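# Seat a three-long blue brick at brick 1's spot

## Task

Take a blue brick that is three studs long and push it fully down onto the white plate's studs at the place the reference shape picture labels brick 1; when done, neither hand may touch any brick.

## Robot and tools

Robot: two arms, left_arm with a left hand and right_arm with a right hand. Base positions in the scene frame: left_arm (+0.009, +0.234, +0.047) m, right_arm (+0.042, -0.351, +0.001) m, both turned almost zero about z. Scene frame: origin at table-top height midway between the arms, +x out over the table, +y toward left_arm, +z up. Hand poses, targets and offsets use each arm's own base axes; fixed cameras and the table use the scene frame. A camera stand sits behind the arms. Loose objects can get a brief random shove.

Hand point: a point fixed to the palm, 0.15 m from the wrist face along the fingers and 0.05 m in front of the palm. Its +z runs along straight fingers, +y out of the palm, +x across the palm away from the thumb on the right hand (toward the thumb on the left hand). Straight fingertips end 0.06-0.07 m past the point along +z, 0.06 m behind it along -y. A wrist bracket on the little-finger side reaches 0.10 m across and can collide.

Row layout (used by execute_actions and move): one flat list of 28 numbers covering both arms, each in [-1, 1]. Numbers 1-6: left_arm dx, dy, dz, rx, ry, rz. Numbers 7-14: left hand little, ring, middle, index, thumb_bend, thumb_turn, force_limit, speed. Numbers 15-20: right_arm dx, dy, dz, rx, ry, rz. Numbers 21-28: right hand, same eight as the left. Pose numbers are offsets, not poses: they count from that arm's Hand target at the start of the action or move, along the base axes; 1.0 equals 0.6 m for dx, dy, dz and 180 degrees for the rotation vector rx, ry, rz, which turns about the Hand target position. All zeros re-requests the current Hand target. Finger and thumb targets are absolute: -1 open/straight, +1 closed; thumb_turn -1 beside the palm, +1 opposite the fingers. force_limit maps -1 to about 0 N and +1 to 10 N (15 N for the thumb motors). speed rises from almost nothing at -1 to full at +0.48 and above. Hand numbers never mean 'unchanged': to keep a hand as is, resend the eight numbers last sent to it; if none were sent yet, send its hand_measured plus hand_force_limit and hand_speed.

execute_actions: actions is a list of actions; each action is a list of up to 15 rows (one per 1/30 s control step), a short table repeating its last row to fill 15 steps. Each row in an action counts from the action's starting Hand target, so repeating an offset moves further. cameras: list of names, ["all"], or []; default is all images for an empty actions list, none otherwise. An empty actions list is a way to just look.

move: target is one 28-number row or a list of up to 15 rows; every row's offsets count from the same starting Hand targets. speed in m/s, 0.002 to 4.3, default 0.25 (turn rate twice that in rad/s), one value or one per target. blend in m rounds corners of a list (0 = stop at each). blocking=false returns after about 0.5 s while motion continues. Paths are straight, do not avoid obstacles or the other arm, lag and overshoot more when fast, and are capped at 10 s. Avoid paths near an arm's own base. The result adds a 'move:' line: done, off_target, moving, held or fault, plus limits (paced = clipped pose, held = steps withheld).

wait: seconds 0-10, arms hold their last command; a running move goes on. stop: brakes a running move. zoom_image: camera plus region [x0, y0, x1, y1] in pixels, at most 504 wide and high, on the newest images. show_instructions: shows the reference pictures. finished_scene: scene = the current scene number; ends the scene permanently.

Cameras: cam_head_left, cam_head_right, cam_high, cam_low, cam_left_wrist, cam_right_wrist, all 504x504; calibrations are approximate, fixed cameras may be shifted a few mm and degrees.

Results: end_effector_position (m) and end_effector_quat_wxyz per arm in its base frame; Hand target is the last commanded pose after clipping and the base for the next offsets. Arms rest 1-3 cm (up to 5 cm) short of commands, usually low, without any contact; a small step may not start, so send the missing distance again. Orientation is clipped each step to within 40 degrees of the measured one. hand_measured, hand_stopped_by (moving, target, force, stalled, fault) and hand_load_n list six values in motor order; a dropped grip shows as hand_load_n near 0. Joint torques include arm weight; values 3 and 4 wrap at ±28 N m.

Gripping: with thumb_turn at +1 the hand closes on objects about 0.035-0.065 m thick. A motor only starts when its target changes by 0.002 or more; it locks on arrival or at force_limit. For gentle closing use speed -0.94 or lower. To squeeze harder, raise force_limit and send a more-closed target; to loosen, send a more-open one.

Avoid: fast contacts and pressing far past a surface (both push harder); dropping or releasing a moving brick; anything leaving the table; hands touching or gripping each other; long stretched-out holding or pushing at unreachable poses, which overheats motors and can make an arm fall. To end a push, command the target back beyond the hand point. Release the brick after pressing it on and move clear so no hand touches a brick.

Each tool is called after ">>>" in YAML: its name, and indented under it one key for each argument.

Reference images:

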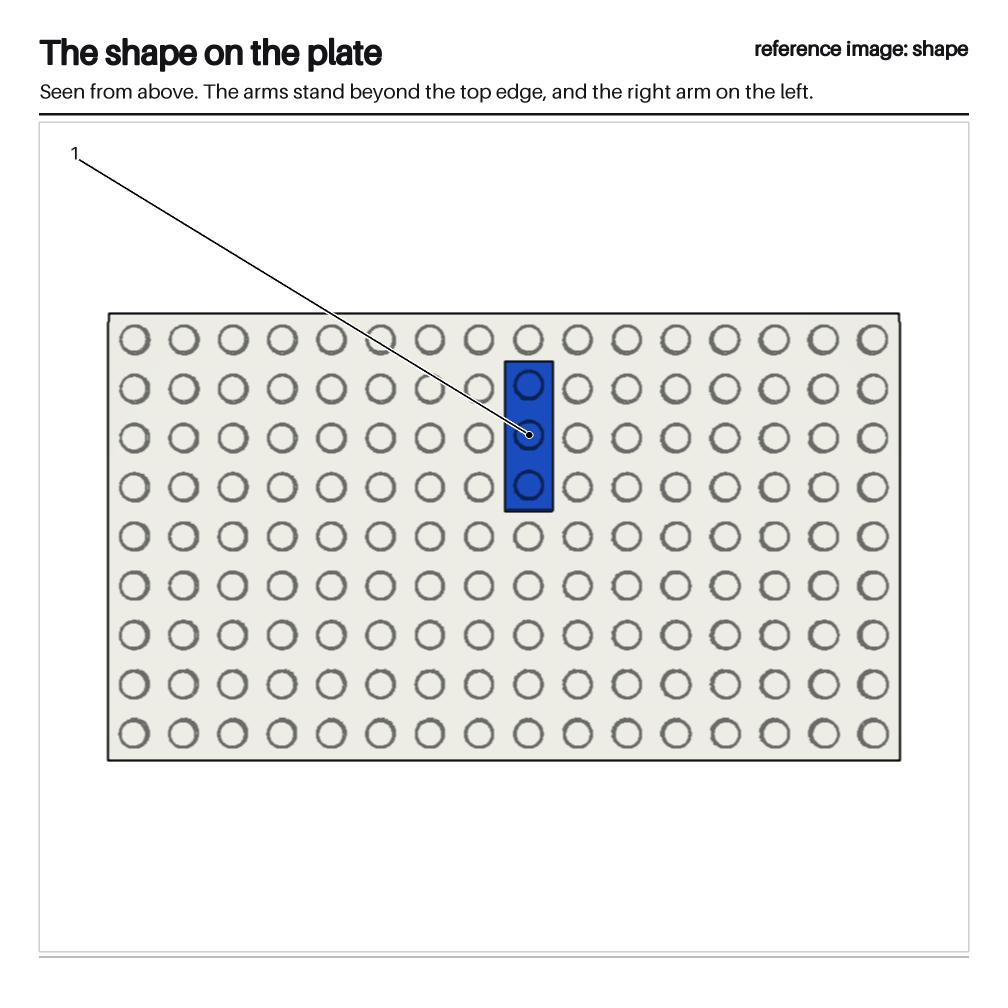

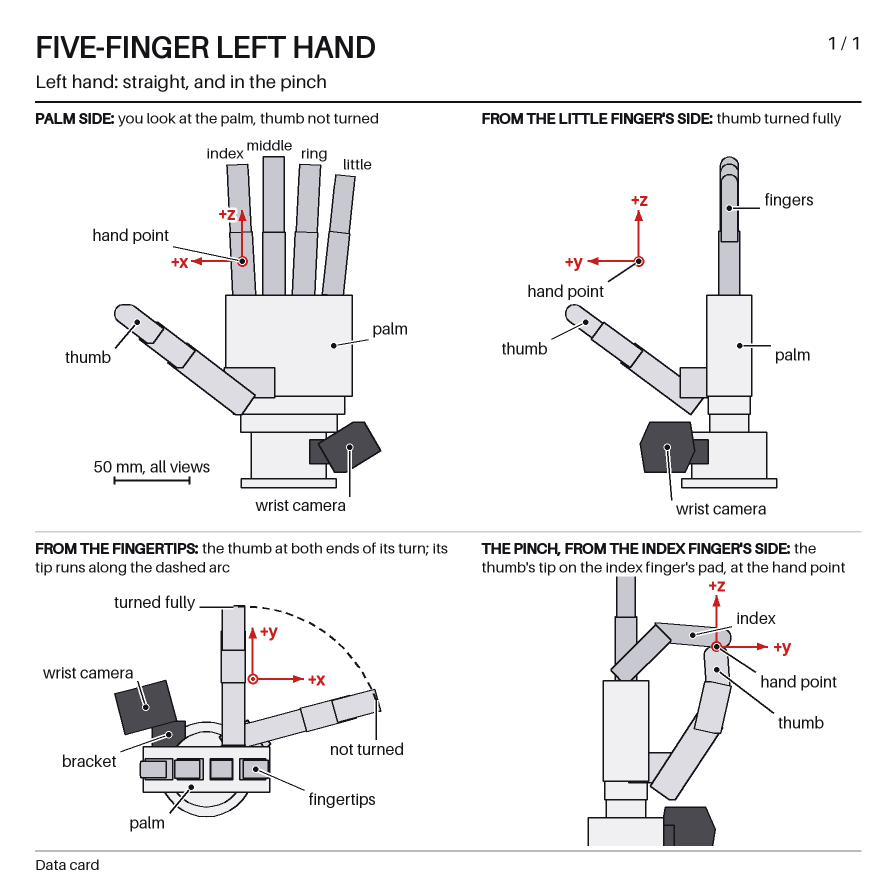

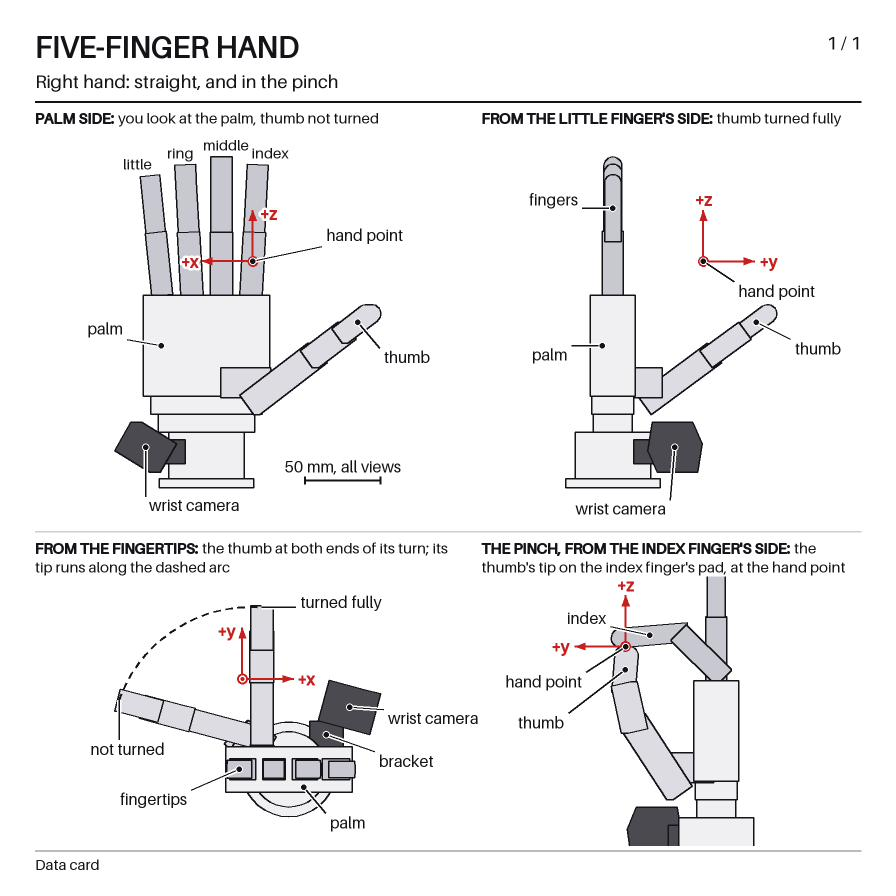

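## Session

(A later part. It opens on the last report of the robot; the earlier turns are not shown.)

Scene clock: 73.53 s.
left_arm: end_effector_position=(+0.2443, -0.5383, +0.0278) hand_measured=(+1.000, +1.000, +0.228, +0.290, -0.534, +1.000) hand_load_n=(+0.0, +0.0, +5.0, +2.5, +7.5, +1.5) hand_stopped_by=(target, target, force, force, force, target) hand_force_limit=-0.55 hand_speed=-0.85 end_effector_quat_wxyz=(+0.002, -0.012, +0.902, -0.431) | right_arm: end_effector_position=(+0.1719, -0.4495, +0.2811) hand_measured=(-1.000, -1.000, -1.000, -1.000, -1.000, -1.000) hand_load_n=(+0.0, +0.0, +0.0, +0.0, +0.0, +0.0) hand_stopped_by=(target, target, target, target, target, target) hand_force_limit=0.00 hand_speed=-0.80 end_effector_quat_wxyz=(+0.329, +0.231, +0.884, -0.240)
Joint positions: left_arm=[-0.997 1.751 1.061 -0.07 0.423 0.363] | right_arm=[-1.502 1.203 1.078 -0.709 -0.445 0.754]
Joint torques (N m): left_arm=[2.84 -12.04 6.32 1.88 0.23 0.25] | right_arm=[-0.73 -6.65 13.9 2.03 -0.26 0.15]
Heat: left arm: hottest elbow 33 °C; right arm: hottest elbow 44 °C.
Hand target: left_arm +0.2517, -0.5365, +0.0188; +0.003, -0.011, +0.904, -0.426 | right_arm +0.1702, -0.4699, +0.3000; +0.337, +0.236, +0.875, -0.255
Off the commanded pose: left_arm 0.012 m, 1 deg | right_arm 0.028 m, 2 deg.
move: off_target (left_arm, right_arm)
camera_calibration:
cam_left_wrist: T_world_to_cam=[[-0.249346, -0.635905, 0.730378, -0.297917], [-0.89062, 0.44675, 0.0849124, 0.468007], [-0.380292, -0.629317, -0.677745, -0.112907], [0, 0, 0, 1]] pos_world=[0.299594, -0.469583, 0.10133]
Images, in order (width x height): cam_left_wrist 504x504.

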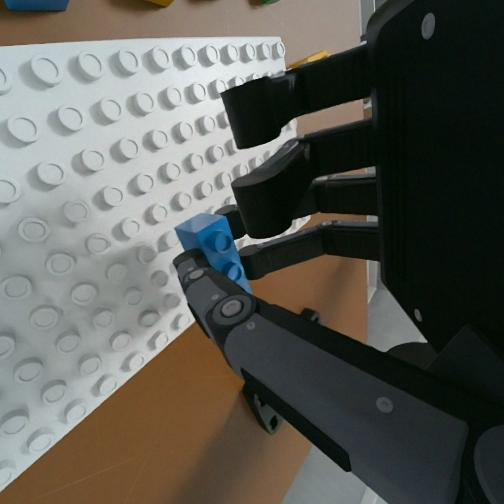

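>>> move:
  target: [-0.0268,-0.0088,-0.0272,0,0,0,1,1,0.35,0.42,-0.35,1,-0.55,-0.85,0,0,0,0,0,0,-1,-1,-1,-1,-1,-1,0,-0.8]
  speed: 0.08
  cameras: ["cam_left_wrist","cam_low"]

>>> zoom_image:
  camera: "cam_left_wrist"
  region: [100, 140, 260, 300]

>>> zoom_image:
  camera: "cam_low"
  region: [70, 270, 140, 340]

Scene clock: 79.00 s.
left_arm: end_effector_position=(+0.2430, -0.5365, +0.0122) hand_measured=(+1.000, +1.000, +0.228, +0.290, -0.534, +1.000) hand_load_n=(+0.0, +0.0, +5.0, +2.5, +7.0, +1.0) hand_stopped_by=(target, target, force, force, force, target) hand_force_limit=-0.55 hand_speed=-0.85 end_effector_quat_wxyz=(+0.008, -0.013, +0.904, -0.428) | right_arm: end_effector_position=(+0.1719, -0.4495, +0.2811) hand_measured=(-1.000, -1.000, -1.000, -1.000, -1.000, -1.000) hand_load_n=(+0.0, +0.5, +0.0, +0.0, +0.0, +0.0) hand_stopped_by=(target, target, target, target, target, target) hand_force_limit=0.00 hand_speed=-0.80 end_effector_quat_wxyz=(+0.329, +0.231, +0.884, -0.240)
Joint positions: left_arm=[-1.003 1.772 1.042 -0.031 0.405 0.363] | right_arm=[-1.502 1.203 1.078 -0.709 -0.445 0.754]
Joint torques (N m): left_arm=[0.32 -12.22 5.67 2.61 -0.01 0.01] | right_arm=[-0.44 -6.71 13.93 1.94 -0.25 0.14]
Heat: left arm: hottest elbow 33 °C; right arm: hottest elbow 45 °C.
Hand target: left_arm +0.2355, -0.5419, +0.0026; +0.004, -0.011, +0.904, -0.427 | right_arm +0.1702, -0.4699, +0.3000; +0.337, +0.236, +0.875, -0.255
Off the commanded pose: left_arm 0.013 m, 1 deg | right_arm 0.028 m, 2 deg.
move: off_target (left_arm, right_arm)
camera_calibration:
cam_left_wrist: T_world_to_cam=[[-0.251934, -0.643014, 0.723231, -0.288737], [-0.894462, 0.439998, 0.0796139, 0.4647], [-0.369413, -0.626845, -0.686002, -0.12405], [0, 0, 0, 1]] pos_world=[0.297088, -0.46789, 0.0867285]
Images, in order (width x height): cam_low 504x504, cam_left_wrist 504x504.

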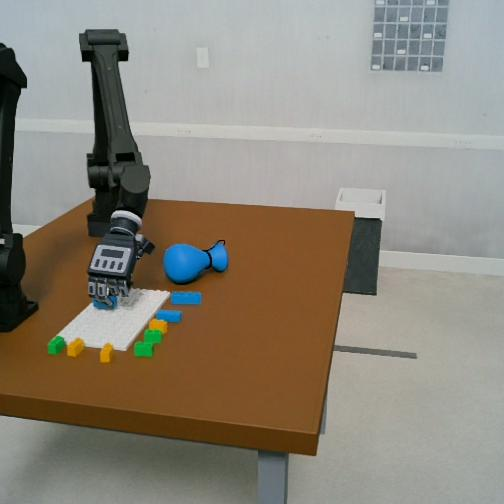

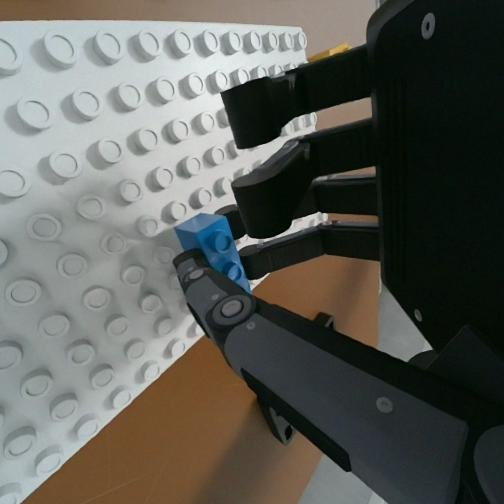

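Scaled by 3.150 from the camera's 504x504 image, which has a finer 720x720 frame.

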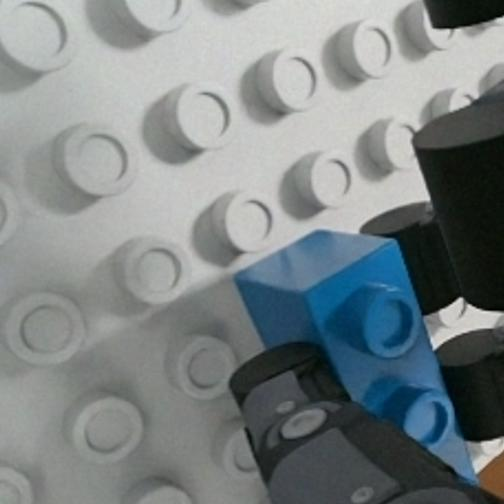

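Scaled by 7.200 from the camera's 504x504 image, which has a finer 720x720 frame.

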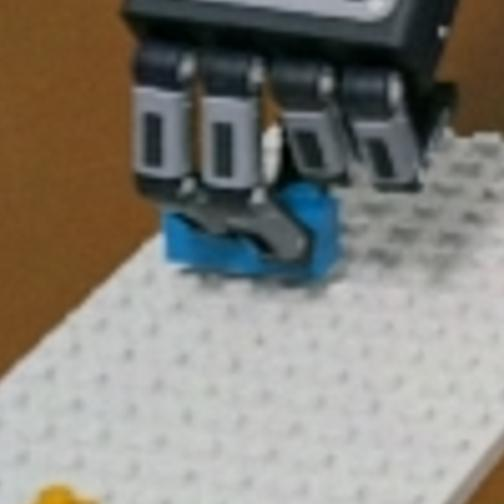

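>>> move:
  target: [-0.0035,-0.0015,-0.0087,0,0,0,1,1,0.35,0.42,-0.35,1,-0.55,-0.85,0,0,0,0,0,0,-1,-1,-1,-1,-1,-1,0,-0.8]
  speed: 0.04
  cameras: ["cam_left_wrist","cam_low"]

>>> zoom_image:
  camera: "cam_left_wrist"
  region: [100, 140, 260, 300]

>>> zoom_image:
  camera: "cam_low"
  region: [70, 270, 140, 340]

Scene clock: 82.33 s.
left_arm: end_effector_position=(+0.2419, -0.5379, +0.0081) hand_measured=(+1.000, +1.000, +0.228, +0.290, -0.534, +1.000) hand_load_n=(+0.0, +0.0, +5.0, +2.5, +7.0, +1.0) hand_stopped_by=(target, target, force, force, force, target) hand_force_limit=-0.55 hand_speed=-0.85 end_effector_quat_wxyz=(+0.009, -0.012, +0.903, -0.429) | right_arm: end_effector_position=(+0.1719, -0.4495, +0.2811) hand_measured=(-1.000, -1.000, -1.000, -1.000, -1.000, -1.000) hand_load_n=(+0.0, +0.0, +0.0, +0.0, +0.0, +0.0) hand_stopped_by=(target, target, target, target, target, target) hand_force_limit=0.00 hand_speed=-0.80 end_effector_quat_wxyz=(+0.329, +0.231, +0.884, -0.240)
Joint positions: left_arm=[-1.006 1.78 1.038 -0.016 0.402 0.363] | right_arm=[-1.502 1.203 1.078 -0.709 -0.445 0.754]
Joint torques (N m): left_arm=[0.5 -11.52 5.37 2.58 0.02 -0.01] | right_arm=[-0.56 -6.59 13.96 2.07 -0.26 0.15]
Heat: left arm: hottest elbow 33 °C; right arm: hottest elbow 45 °C.
Hand target: left_arm +0.2335, -0.5428, -0.0027; +0.003, -0.011, +0.904, -0.427 | right_arm +0.1702, -0.4699, +0.3000; +0.337, +0.236, +0.875, -0.255
Off the commanded pose: left_arm 0.015 m, 1 deg | right_arm 0.028 m, 2 deg.
move: off_target (left_arm, right_arm)
camera_calibration:
cam_left_wrist: T_world_to_cam=[[-0.255602, -0.641322, 0.723446, -0.285148], [-0.894035, 0.441577, 0.0755769, 0.465371], [-0.367926, -0.627468, -0.686232, -0.128802], [0, 0, 0, 1]] pos_world=[0.295784, -0.469188, 0.0827295]
Images, in order (width x height): cam_low 504x504, cam_left_wrist 504x504.

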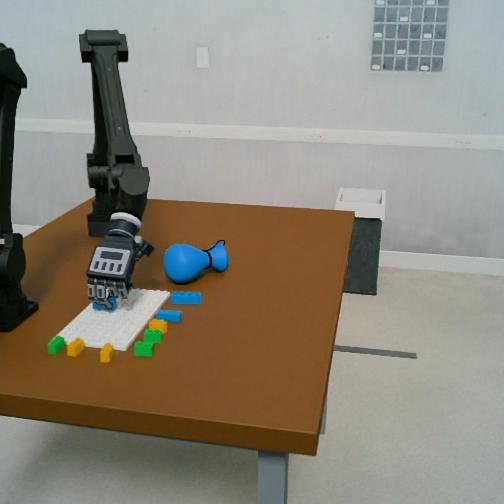

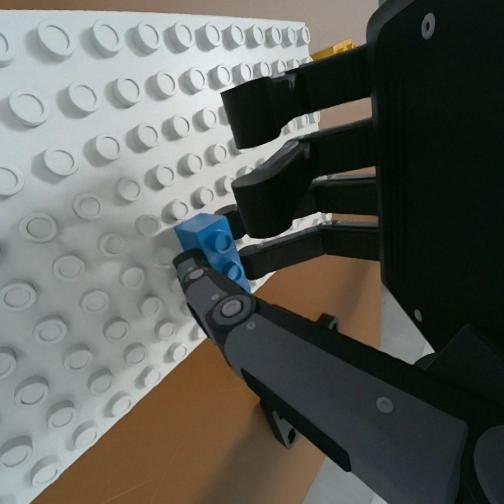

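Scaled by 3.150 from the camera's 504x504 image, which has a finer 720x720 frame.

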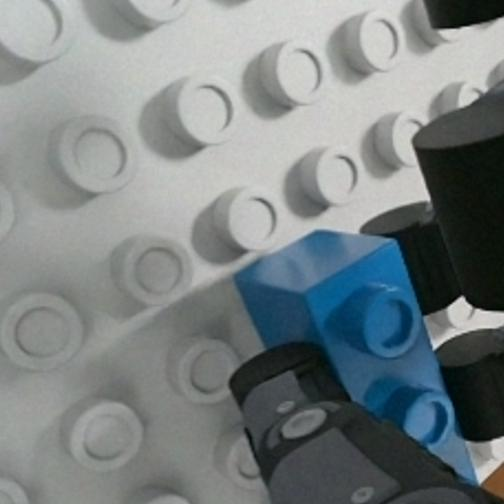

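Scaled by 7.200 from the camera's 504x504 image, which has a finer 720x720 frame.

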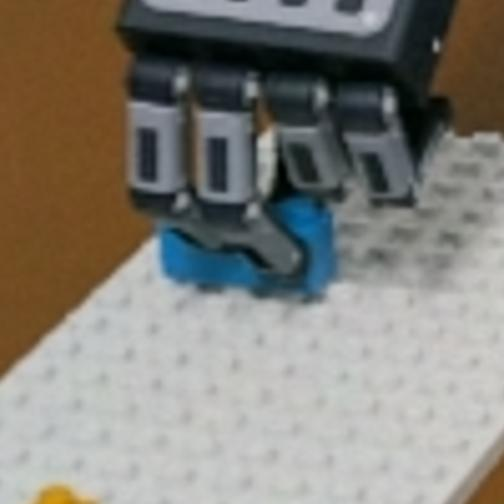

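>>> move:
  target: [-0.0035,0.0012,-0.006,0,0,0,1,1,0.35,0.42,-0.35,1,-0.55,-0.85,0,0,0,0,0,0,-1,-1,-1,-1,-1,-1,0,-0.8]
  speed: 0.03
  cameras: ["cam_left_wrist","cam_low"]

>>> zoom_image:
  camera: "cam_left_wrist"
  region: [100, 140, 260, 300]

>>> zoom_image:
  camera: "cam_low"
  region: [80, 290, 130, 340]

Scene clock: 84.73 s.
left_arm: end_effector_position=(+0.2411, -0.5377, +0.0066) hand_measured=(+1.000, +1.000, +0.228, +0.290, -0.534, +1.000) hand_load_n=(+0.0, +0.0, +5.0, +2.0, +7.0, +0.5) hand_stopped_by=(target, target, force, force, force, target) hand_force_limit=-0.55 hand_speed=-0.85 end_effector_quat_wxyz=(+0.011, -0.011, +0.903, -0.430) | right_arm: end_effector_position=(+0.1719, -0.4495, +0.2811) hand_measured=(-1.000, -1.000, -1.000, -1.000, -1.000, -1.000) hand_load_n=(+0.0, +0.0, +0.0, +0.0, +0.0, -0.5) hand_stopped_by=(target, target, target, target, target, target) hand_force_limit=0.00 hand_speed=-0.80 end_effector_quat_wxyz=(+0.329, +0.231, +0.884, -0.240)
Joint positions: left_arm=[-1.008 1.781 1.032 -0.005 0.4 0.363] | right_arm=[-1.502 1.203 1.078 -0.709 -0.445 0.754]
Joint torques (N m): left_arm=[0.21 -11.75 5.27 2.62 -0.02 -0.04] | right_arm=[-0.73 -6.89 13.94 1.99 -0.25 0.15]
Heat: left arm: hottest elbow 33 °C; right arm: hottest elbow 45 °C.
Hand target: left_arm +0.2313, -0.5420, -0.0063; +0.003, -0.011, +0.904, -0.426 | right_arm +0.1702, -0.4699, +0.3000; +0.337, +0.236, +0.875, -0.255
Off the commanded pose: left_arm 0.017 m, 1 deg | right_arm 0.028 m, 2 deg.
move: off_target (left_arm, right_arm)
camera_calibration:
cam_left_wrist: T_world_to_cam=[[-0.2582, -0.639001, 0.724576, -0.282265], [-0.894245, 0.441901, 0.0710504, 0.465132], [-0.365593, -0.629604, -0.685523, -0.131788], [0, 0, 0, 1]] pos_world=[0.294881, -0.468885, 0.081131]
Images, in order (width x height): cam_low 504x504, cam_left_wrist 504x504.

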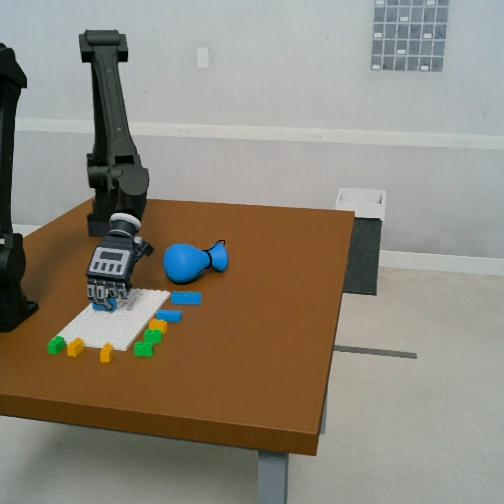

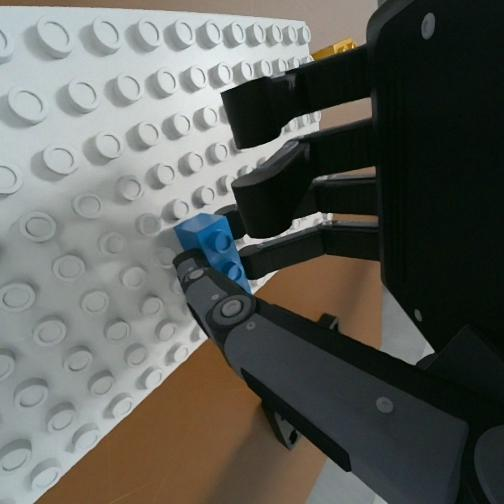

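Scaled by 3.150 from the camera's 504x504 image, which has a finer 720x720 frame.

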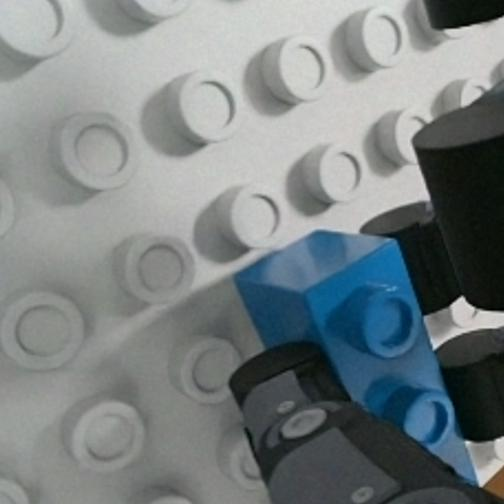

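Scaled by 10.080 from the camera's 504x504 image, which has a finer 720x720 frame.

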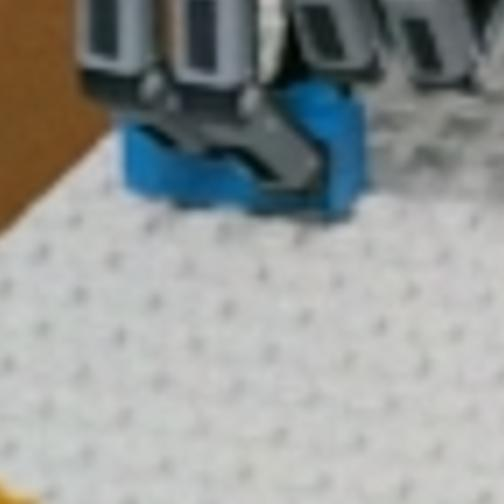

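>>> move:
  target: [-0.005,0.003,-0.002,0,0,0,1,1,0.35,0.42,-0.35,1,-0.55,-0.85,0,0,0,0,0,0,-1,-1,-1,-1,-1,-1,0,-0.8]
  speed: 0.03
  cameras: ["cam_left_wrist","cam_low"]

>>> zoom_image:
  camera: "cam_left_wrist"
  region: [100, 140, 260, 300]

>>> zoom_image:
  camera: "cam_low"
  region: [80, 290, 130, 340]

Scene clock: 88.00 s.
left_arm: end_effector_position=(+0.2409, -0.5374, +0.0058) hand_measured=(+1.000, +1.000, +0.228, +0.290, -0.534, +1.000) hand_load_n=(+0.0, +0.0, +5.5, +1.5, +7.0, +0.0) hand_stopped_by=(target, target, force, force, force, target) hand_force_limit=-0.55 hand_speed=-0.85 end_effector_quat_wxyz=(+0.011, -0.012, +0.902, -0.432) | right_arm: end_effector_position=(+0.1719, -0.4495, +0.2811) hand_measured=(-1.000, -1.000, -1.000, -1.000, -1.000, -1.000) hand_load_n=(+0.0, +0.0, +0.0, +0.0, +0.0, +0.0) hand_stopped_by=(target, target, target, target, target, target) hand_force_limit=0.00 hand_speed=-0.80 end_effector_quat_wxyz=(+0.329, +0.231, +0.884, -0.240)
Joint positions: left_arm=[-1.008 1.781 1.027 0.005 0.4 0.36] | right_arm=[-1.502 1.203 1.078 -0.709 -0.445 0.754]
Joint torques (N m): left_arm=[-0.15 -12.16 4.93 2.33 -0.07 0.02] | right_arm=[-0.73 -6.65 13.9 2 -0.25 0.14]
Heat: left arm: hottest elbow 33 °C; right arm: hottest elbow 45 °C.
Hand target: left_arm +0.2284, -0.5402, -0.0075; +0.003, -0.011, +0.904, -0.427 | right_arm +0.1702, -0.4699, +0.3000; +0.337, +0.236, +0.875, -0.255
Off the commanded pose: left_arm 0.019 m, 1 deg | right_arm 0.028 m, 2 deg.
move: off_target (left_arm, right_arm)
camera_calibration:
cam_left_wrist: T_world_to_cam=[[-0.25729, -0.637157, 0.726521, -0.280782], [-0.895272, 0.44015, 0.0689594, 0.464096], [-0.363716, -0.632692, -0.683675, -0.134359], [0, 0, 0, 1]] pos_world=[0.294381, -0.468182, 0.0801323]
Images, in order (width x height): cam_low 504x504, cam_left_wrist 504x504.

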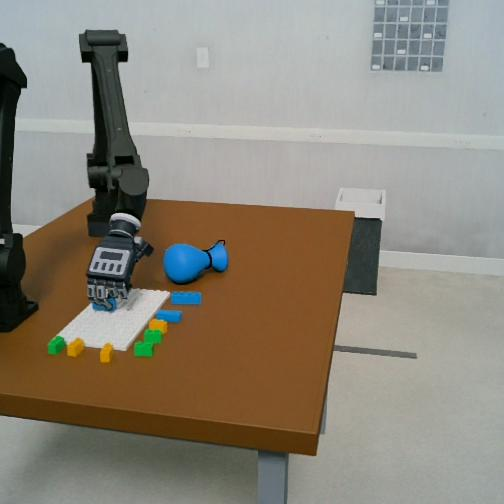

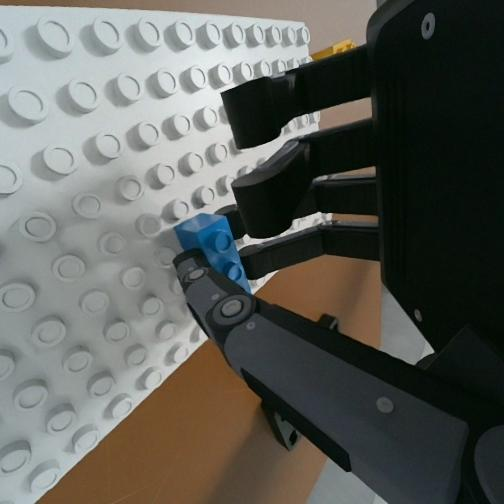

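Scaled by 3.150 from the camera's 504x504 image, which has a finer 720x720 frame.

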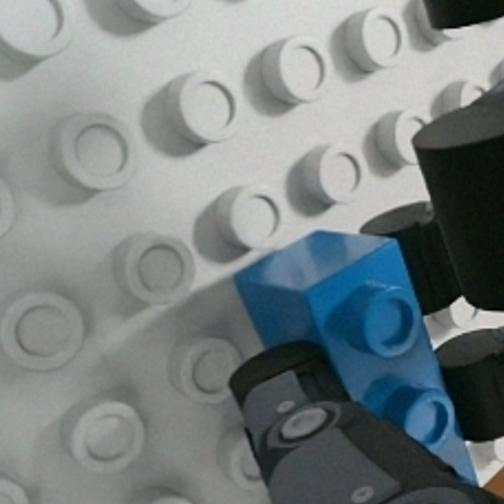

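Scaled by 10.080 from the camera's 504x504 image, which has a finer 720x720 frame.

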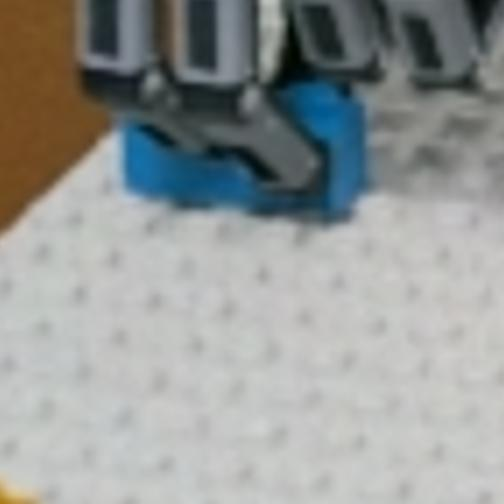

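>>> move:
  target: [0.002,0.0035,0.0065,0,0,0,1,1,0.35,0.42,-0.35,1,-0.55,-0.85,0,0,0,0,0,0,-1,-1,-1,-1,-1,-1,0,-0.8]
  speed: 0.03
  cameras: ["cam_left_wrist","cam_low"]

>>> zoom_image:
  camera: "cam_left_wrist"
  region: [100, 140, 260, 300]

>>> zoom_image:
  camera: "cam_low"
  region: [80, 290, 130, 340]

Scene clock: 90.60 s.
left_arm: end_effector_position=(+0.2409, -0.5375, +0.0059) hand_measured=(+1.000, +1.000, +0.228, +0.290, -0.534, +1.000) hand_load_n=(+0.0, +0.0, +5.5, +1.5, +7.0, +0.5) hand_stopped_by=(target, target, force, force, force, target) hand_force_limit=-0.55 hand_speed=-0.85 end_effector_quat_wxyz=(+0.011, -0.012, +0.902, -0.432) | right_arm: end_effector_position=(+0.1719, -0.4495, +0.2811) hand_measured=(-1.000, -1.000, -1.000, -1.000, -1.000, -1.000) hand_load_n=(+0.0, +0.0, +0.0, +0.5, +0.0, +0.0) hand_stopped_by=(target, target, target, target, target, target) hand_force_limit=0.00 hand_speed=-0.80 end_effector_quat_wxyz=(+0.329, +0.231, +0.884, -0.240)
Joint positions: left_arm=[-1.008 1.781 1.027 0.005 0.4 0.36] | right_arm=[-1.502 1.203 1.078 -0.709 -0.445 0.754]
Joint torques (N m): left_arm=[0.67 -12.63 4.83 2.21 0.03 0] | right_arm=[-0.67 -6.59 13.97 2.02 -0.26 0.16]
Heat: left arm: hottest elbow 33 °C; right arm: hottest elbow 45 °C.
Hand target: left_arm +0.2296, -0.5382, -0.0035; +0.004, -0.011, +0.904, -0.427 | right_arm +0.1702, -0.4699, +0.3000; +0.337, +0.236, +0.875, -0.255
Off the commanded pose: left_arm 0.015 m, 1 deg | right_arm 0.028 m, 2 deg.
move: off_target (left_arm, right_arm)
camera_calibration:
cam_left_wrist: T_world_to_cam=[[-0.257047, -0.636949, 0.726789, -0.280778], [-0.89534, 0.440012, 0.0689626, 0.464051], [-0.363722, -0.632996, -0.68339, -0.134523], [0, 0, 0, 1]] pos_world=[0.294381, -0.468182, 0.0801325]
Images, in order (width x height): cam_low 504x504, cam_left_wrist 504x504.

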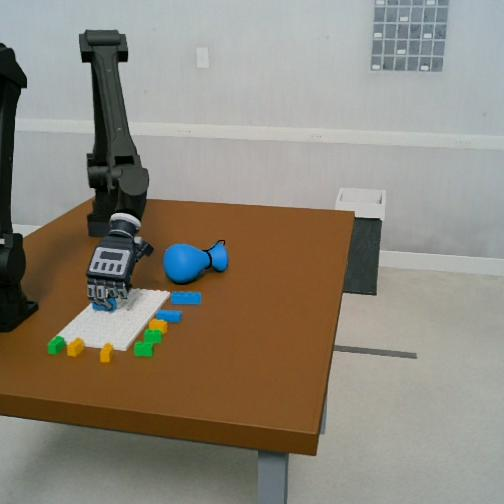

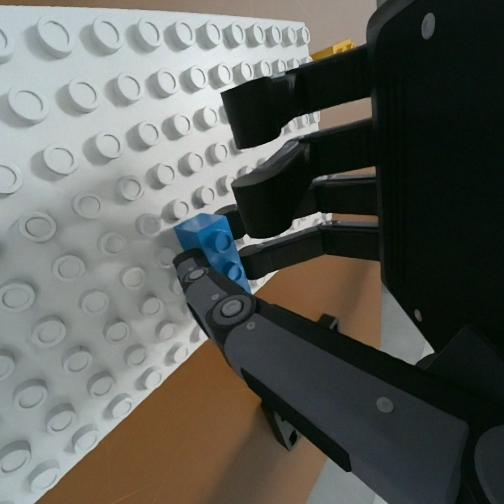

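Scaled by 3.150 from the camera's 504x504 image, which has a finer 720x720 frame.

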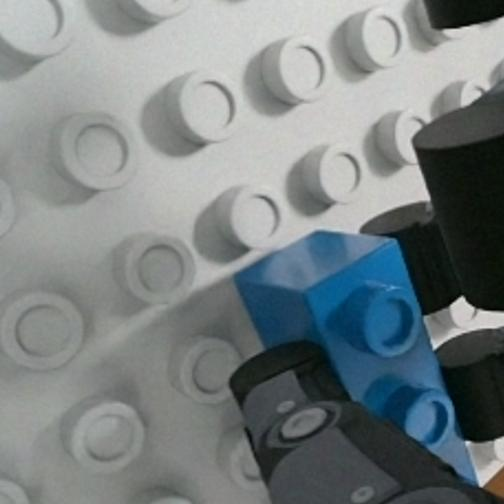

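Scaled by 10.080 from the camera's 504x504 image, which has a finer 720x720 frame.

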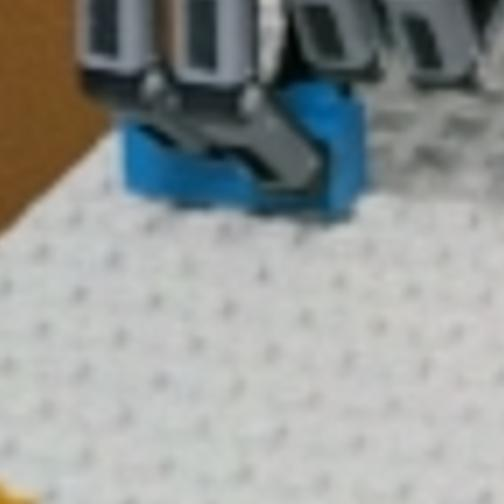

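>>> move:
  target:
    - [0.0025,-0.0062,0.0625,0,0,0,1,1,0.35,0.42,-0.35,1,-0.55,-0.85,0,0,0,0,0,0,-1,-1,-1,-1,-1,-1,0,-0.8]
    - [0.0025,-0.0062,0.003,0,0,0,1,1,0.35,0.42,-0.35,1,-0.55,-0.85,0,0,0,0,0,0,-1,-1,-1,-1,-1,-1,0,-0.8]
  speed: 0.06
  cameras: ["cam_left_wrist","cam_low"]

>>> zoom_image:
  camera: "cam_left_wrist"
  region: [100, 140, 260, 300]

>>> zoom_image:
  camera: "cam_low"
  region: [80, 290, 130, 340]

Scene clock: 95.00 s.
left_arm: end_effector_position=(+0.2382, -0.5347, +0.0065) hand_measured=(+1.000, +1.000, +0.228, +0.290, -0.534, +1.000) hand_load_n=(+0.0, +0.0, +5.0, +2.0, +7.0, +1.0) hand_stopped_by=(target, target, force, force, force, target) hand_force_limit=-0.55 hand_speed=-0.85 end_effector_quat_wxyz=(+0.008, -0.013, +0.905, -0.426) | right_arm: end_effector_position=(+0.1719, -0.4495, +0.2811) hand_measured=(-1.000, -1.000, -1.000, -1.000, -1.000, -1.000) hand_load_n=(+0.0, +0.0, +0.0, +0.0, +0.0, +0.0) hand_stopped_by=(target, target, target, target, target, target) hand_force_limit=0.00 hand_speed=-0.80 end_effector_quat_wxyz=(+0.329, +0.231, +0.884, -0.240)
Joint positions: left_arm=[-1.009 1.775 1.027 -0.015 0.399 0.36] | right_arm=[-1.502 1.203 1.078 -0.709 -0.445 0.754]
Joint torques (N m): left_arm=[0.26 -11.99 5.79 2.63 0.03 -0.01] | right_arm=[-0.79 -6.71 13.96 1.99 -0.27 0.15]
Heat: left arm: hottest elbow 33 °C; right arm: hottest elbow 45 °C.
Hand target: left_arm +0.2311, -0.5419, -0.0017; +0.004, -0.011, +0.904, -0.427 | right_arm +0.1702, -0.4699, +0.3000; +0.337, +0.236, +0.875, -0.255
Off the commanded pose: left_arm 0.013 m, 1 deg | right_arm 0.028 m, 2 deg.
move: off_target (left_arm, right_arm)
camera_calibration:
cam_left_wrist: T_world_to_cam=[[-0.252505, -0.645415, 0.720889, -0.285769], [-0.894286, 0.440137, 0.0808161, 0.460101], [-0.36945, -0.624275, -0.688322, -0.127261], [0, 0, 0, 1]] pos_world=[0.292288, -0.466393, 0.0812272]
Images, in order (width x height): cam_low 504x504, cam_left_wrist 504x504.

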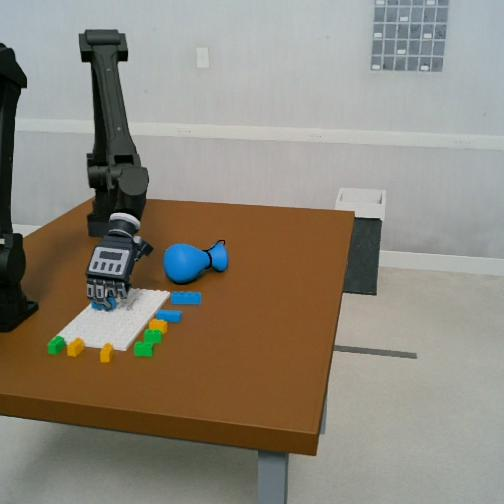

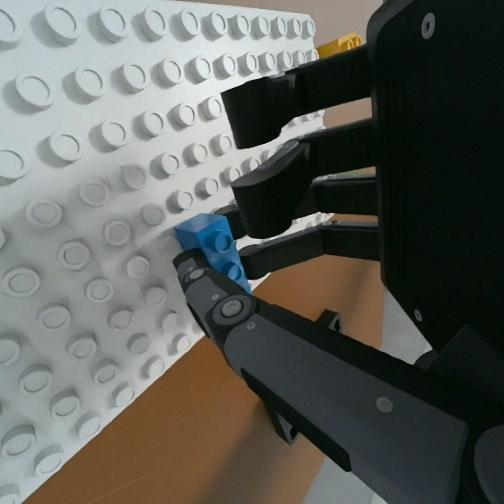

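Scaled by 3.150 from the camera's 504x504 image, which has a finer 720x720 frame.

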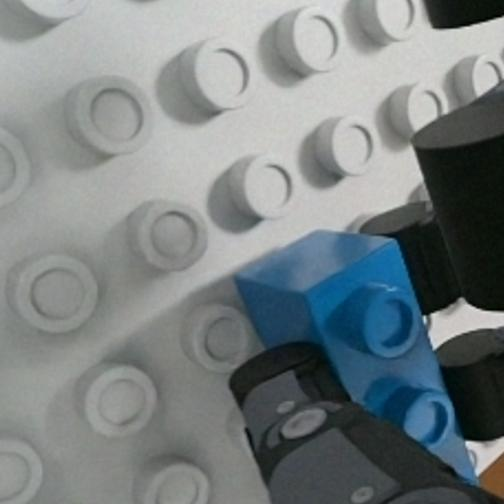

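Scaled by 10.080 from the camera's 504x504 image, which has a finer 720x720 frame.

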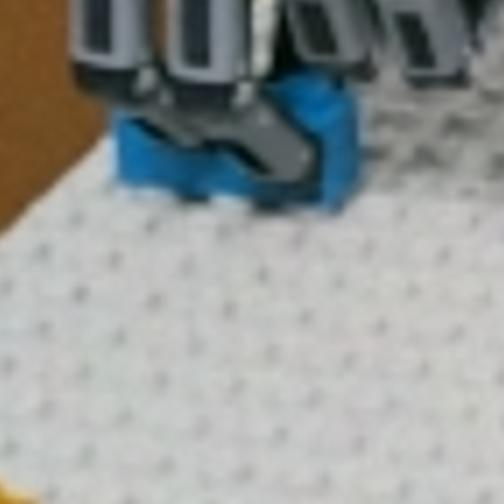

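>>> move:
  target: [0.003,-0.0069,0.001,0,0,0,1,1,0.35,0.42,-0.35,1,-0.55,-0.85,0,0,0,0,0,0,-1,-1,-1,-1,-1,-1,0,-0.8]
  speed: 0.03
  cameras: ["cam_left_wrist","cam_low"]

>>> zoom_image:
  camera: "cam_left_wrist"
  region: [100, 140, 260, 300]

>>> zoom_image:
  camera: "cam_low"
  region: [80, 290, 130, 340]

Scene clock: 97.60 s.
left_arm: end_effector_position=(+0.2382, -0.5347, +0.0061) hand_measured=(+1.000, +1.000, +0.228, +0.290, -0.534, +1.000) hand_load_n=(+0.0, +0.0, +5.0, +2.0, +7.5, +1.0) hand_stopped_by=(target, target, force, force, force, target) hand_force_limit=-0.55 hand_speed=-0.85 end_effector_quat_wxyz=(+0.008, -0.013, +0.905, -0.426) | right_arm: end_effector_position=(+0.1719, -0.4495, +0.2811) hand_measured=(-1.000, -1.000, -1.000, -1.000, -1.000, -1.000) hand_load_n=(+0.0, +0.0, +0.0, +0.0, +0.0, +0.0) hand_stopped_by=(target, target, target, target, target, target) hand_force_limit=0.00 hand_speed=-0.80 end_effector_quat_wxyz=(+0.329, +0.231, +0.884, -0.240)
Joint positions: left_arm=[-1.009 1.776 1.027 -0.015 0.399 0.36] | right_arm=[-1.502 1.203 1.078 -0.709 -0.445 0.754]
Joint torques (N m): left_arm=[0.56 -11.28 6.82 2.39 0 -0.05] | right_arm=[-0.62 -6.65 13.97 2.03 -0.26 0.15]
Heat: left arm: hottest elbow 33 °C; right arm: hottest elbow 46 °C.
Hand target: left_arm +0.2330, -0.5461, -0.0010; +0.004, -0.011, +0.904, -0.427 | right_arm +0.1702, -0.4699, +0.3000; +0.337, +0.236, +0.875, -0.255
Off the commanded pose: left_arm 0.014 m, 1 deg | right_arm 0.028 m, 2 deg.
move: off_target (left_arm, right_arm)
camera_calibration:
cam_left_wrist: T_world_to_cam=[[-0.252292, -0.645804, 0.720614, -0.285702], [-0.894225, 0.440157, 0.081388, 0.460079], [-0.369744, -0.623858, -0.688542, -0.127239], [0, 0, 0, 1]] pos_world=[0.292288, -0.466393, 0.0808269]
Images, in order (width x height): cam_low 504x504, cam_left_wrist 504x504.

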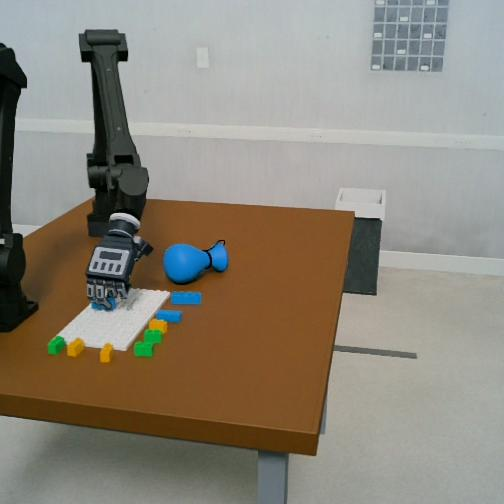

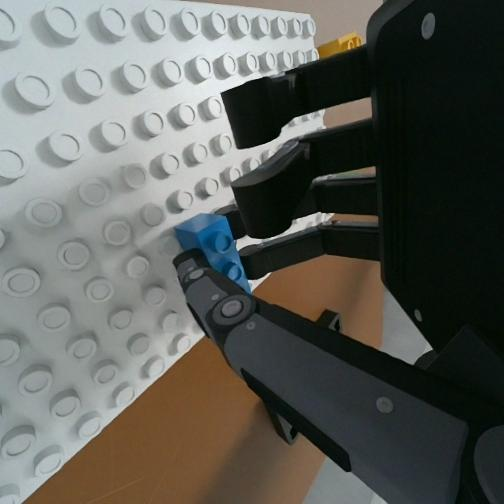

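Scaled by 3.150 from the camera's 504x504 image, which has a finer 720x720 frame.

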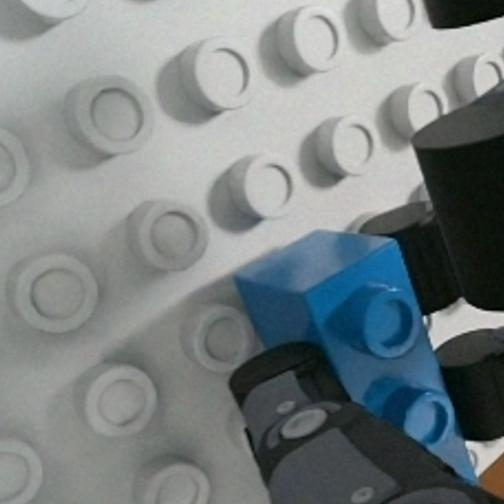

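Scaled by 10.080 from the camera's 504x504 image, which has a finer 720x720 frame.

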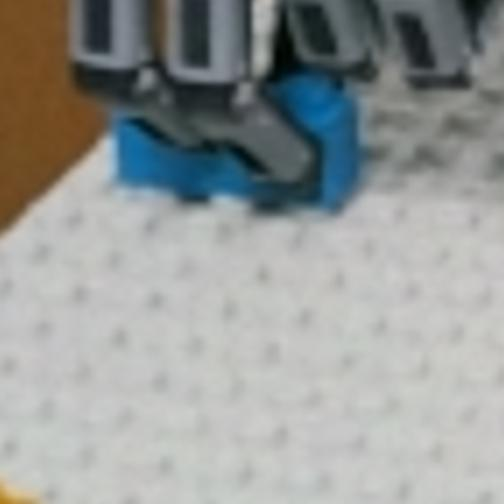

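>>> move:
  target: [0.003,-0.0069,0.0015,0,0,0,1,1,0.35,0.42,-0.35,1,-0.55,-0.85,0,0,0,0,0,0,-1,-1,-1,-1,-1,-1,0,-0.8]
  speed: 0.03

Scene clock: 98.77 s.
left_arm: end_effector_position=(+0.2381, -0.5346, +0.0057) hand_measured=(+1.000, +1.000, +0.228, +0.290, -0.534, +1.000) hand_load_n=(+0.0, +0.0, +4.5, +2.0, +7.5, +1.0) hand_stopped_by=(target, target, force, force, force, target) hand_force_limit=-0.55 hand_speed=-0.85 end_effector_quat_wxyz=(+0.008, -0.013, +0.905, -0.426) | right_arm: end_effector_position=(+0.1719, -0.4495, +0.2811) hand_measured=(-1.000, -1.000, -1.000, -1.000, -1.000, -1.000) hand_load_n=(+0.0, +0.0, +0.0, +0.0, +0.0, +0.0) hand_stopped_by=(target, target, target, target, target, target) hand_force_limit=0.00 hand_speed=-0.80 end_effector_quat_wxyz=(+0.329, +0.231, +0.884, -0.240)
Joint positions: left_arm=[-1.009 1.776 1.027 -0.015 0.399 0.36] | right_arm=[-1.502 1.203 1.078 -0.709 -0.445 0.754]
Joint torques (N m): left_arm=[0.09 -10.75 7.64 2.03 -0.04 -0.02] | right_arm=[-0.5 -6.89 13.9 1.99 -0.26 0.13]
Heat: left arm: hottest elbow 33 °C; right arm: hottest elbow 46 °C.
Hand target: left_arm +0.2348, -0.5502, -0.0002; +0.004, -0.011, +0.904, -0.427 | right_arm +0.1702, -0.4699, +0.3000; +0.337, +0.236, +0.875, -0.255
Off the commanded pose: left_arm 0.017 m, 1 deg | right_arm 0.028 m, 2 deg.
move: off_target (left_arm, right_arm)

>>> move:
  target: [0.003,-0.0069,0.003,0,0,0,1,1,0.35,0.42,-0.35,1,-0.55,-0.85,0,0,0,0,0,0,-1,-1,-1,-1,-1,-1,0,-0.8]
  speed: 0.03
  cameras: ["cam_left_wrist","cam_low"]

>>> zoom_image:
  camera: "cam_left_wrist"
  region: [100, 140, 260, 300]

>>> zoom_image:
  camera: "cam_low"
  region: [80, 290, 130, 340]

Scene clock: 100.47 s.
left_arm: end_effector_position=(+0.2384, -0.5383, +0.0027) hand_measured=(+1.000, +1.000, +0.228, +0.290, -0.534, +1.000) hand_load_n=(+0.0, +0.0, +5.0, +2.0, +7.0, +0.5) hand_stopped_by=(target, target, force, force, force, target) hand_force_limit=-0.55 hand_speed=-0.85 end_effector_quat_wxyz=(+0.007, -0.013, +0.905, -0.424) | right_arm: end_effector_position=(+0.1719, -0.4495, +0.2811) hand_measured=(-1.000, -1.000, -1.000, -1.000, -1.000, -1.000) hand_load_n=(+0.0, +0.0, +0.0, +0.0, +0.0, +0.0) hand_stopped_by=(target, target, target, target, target, target) hand_force_limit=0.00 hand_speed=-0.80 end_effector_quat_wxyz=(+0.329, +0.231, +0.884, -0.240)
Joint positions: left_arm=[-1.013 1.789 1.038 -0.015 0.397 0.359] | right_arm=[-1.502 1.203 1.078 -0.709 -0.445 0.754]
Joint torques (N m): left_arm=[0.38 -11.58 7.95 1.69 0.02 -0.07] | right_arm=[-0.5 -6.59 13.97 2.03 -0.26 0.15]
Heat: left arm: hottest elbow 33 °C; right arm: hottest elbow 46 °C.
Hand target: left_arm +0.2364, -0.5542, +0.0016; +0.003, -0.011, +0.904, -0.427 | right_arm +0.1702, -0.4699, +0.3000; +0.337, +0.236, +0.875, -0.255
Off the commanded pose: left_arm 0.016 m, 1 deg | right_arm 0.028 m, 2 deg.
move: off_target (left_arm, right_arm)
camera_calibration:
cam_left_wrist: T_world_to_cam=[[-0.252144, -0.647873, 0.718808, -0.28673], [-0.893544, 0.441033, 0.084072, 0.462554], [-0.371486, -0.621088, -0.690107, -0.129821], [0, 0, 0, 1]] pos_world=[0.292789, -0.470397, 0.0776255]
Images, in order (width x height): cam_low 504x504, cam_left_wrist 504x504.

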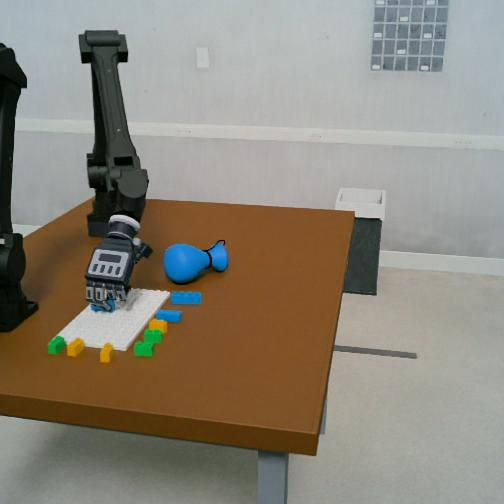

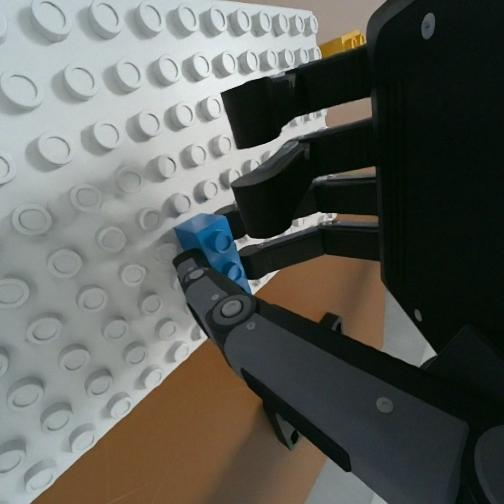

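Scaled by 3.150 from the camera's 504x504 image, which has a finer 720x720 frame.

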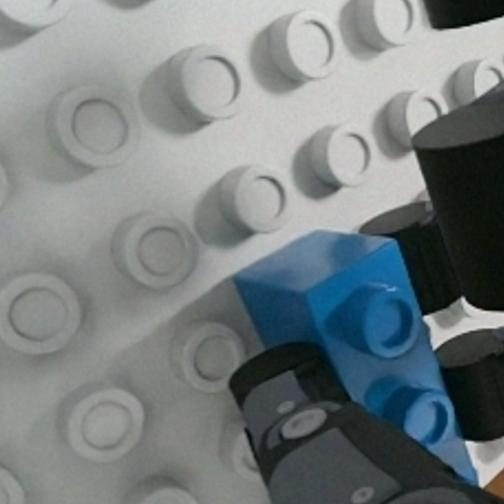

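Scaled by 10.080 from the camera's 504x504 image, which has a finer 720x720 frame.

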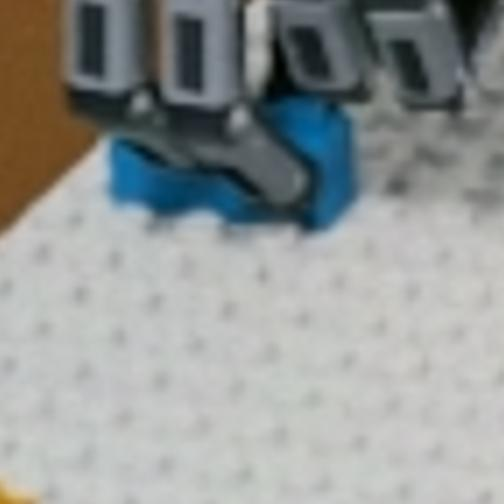

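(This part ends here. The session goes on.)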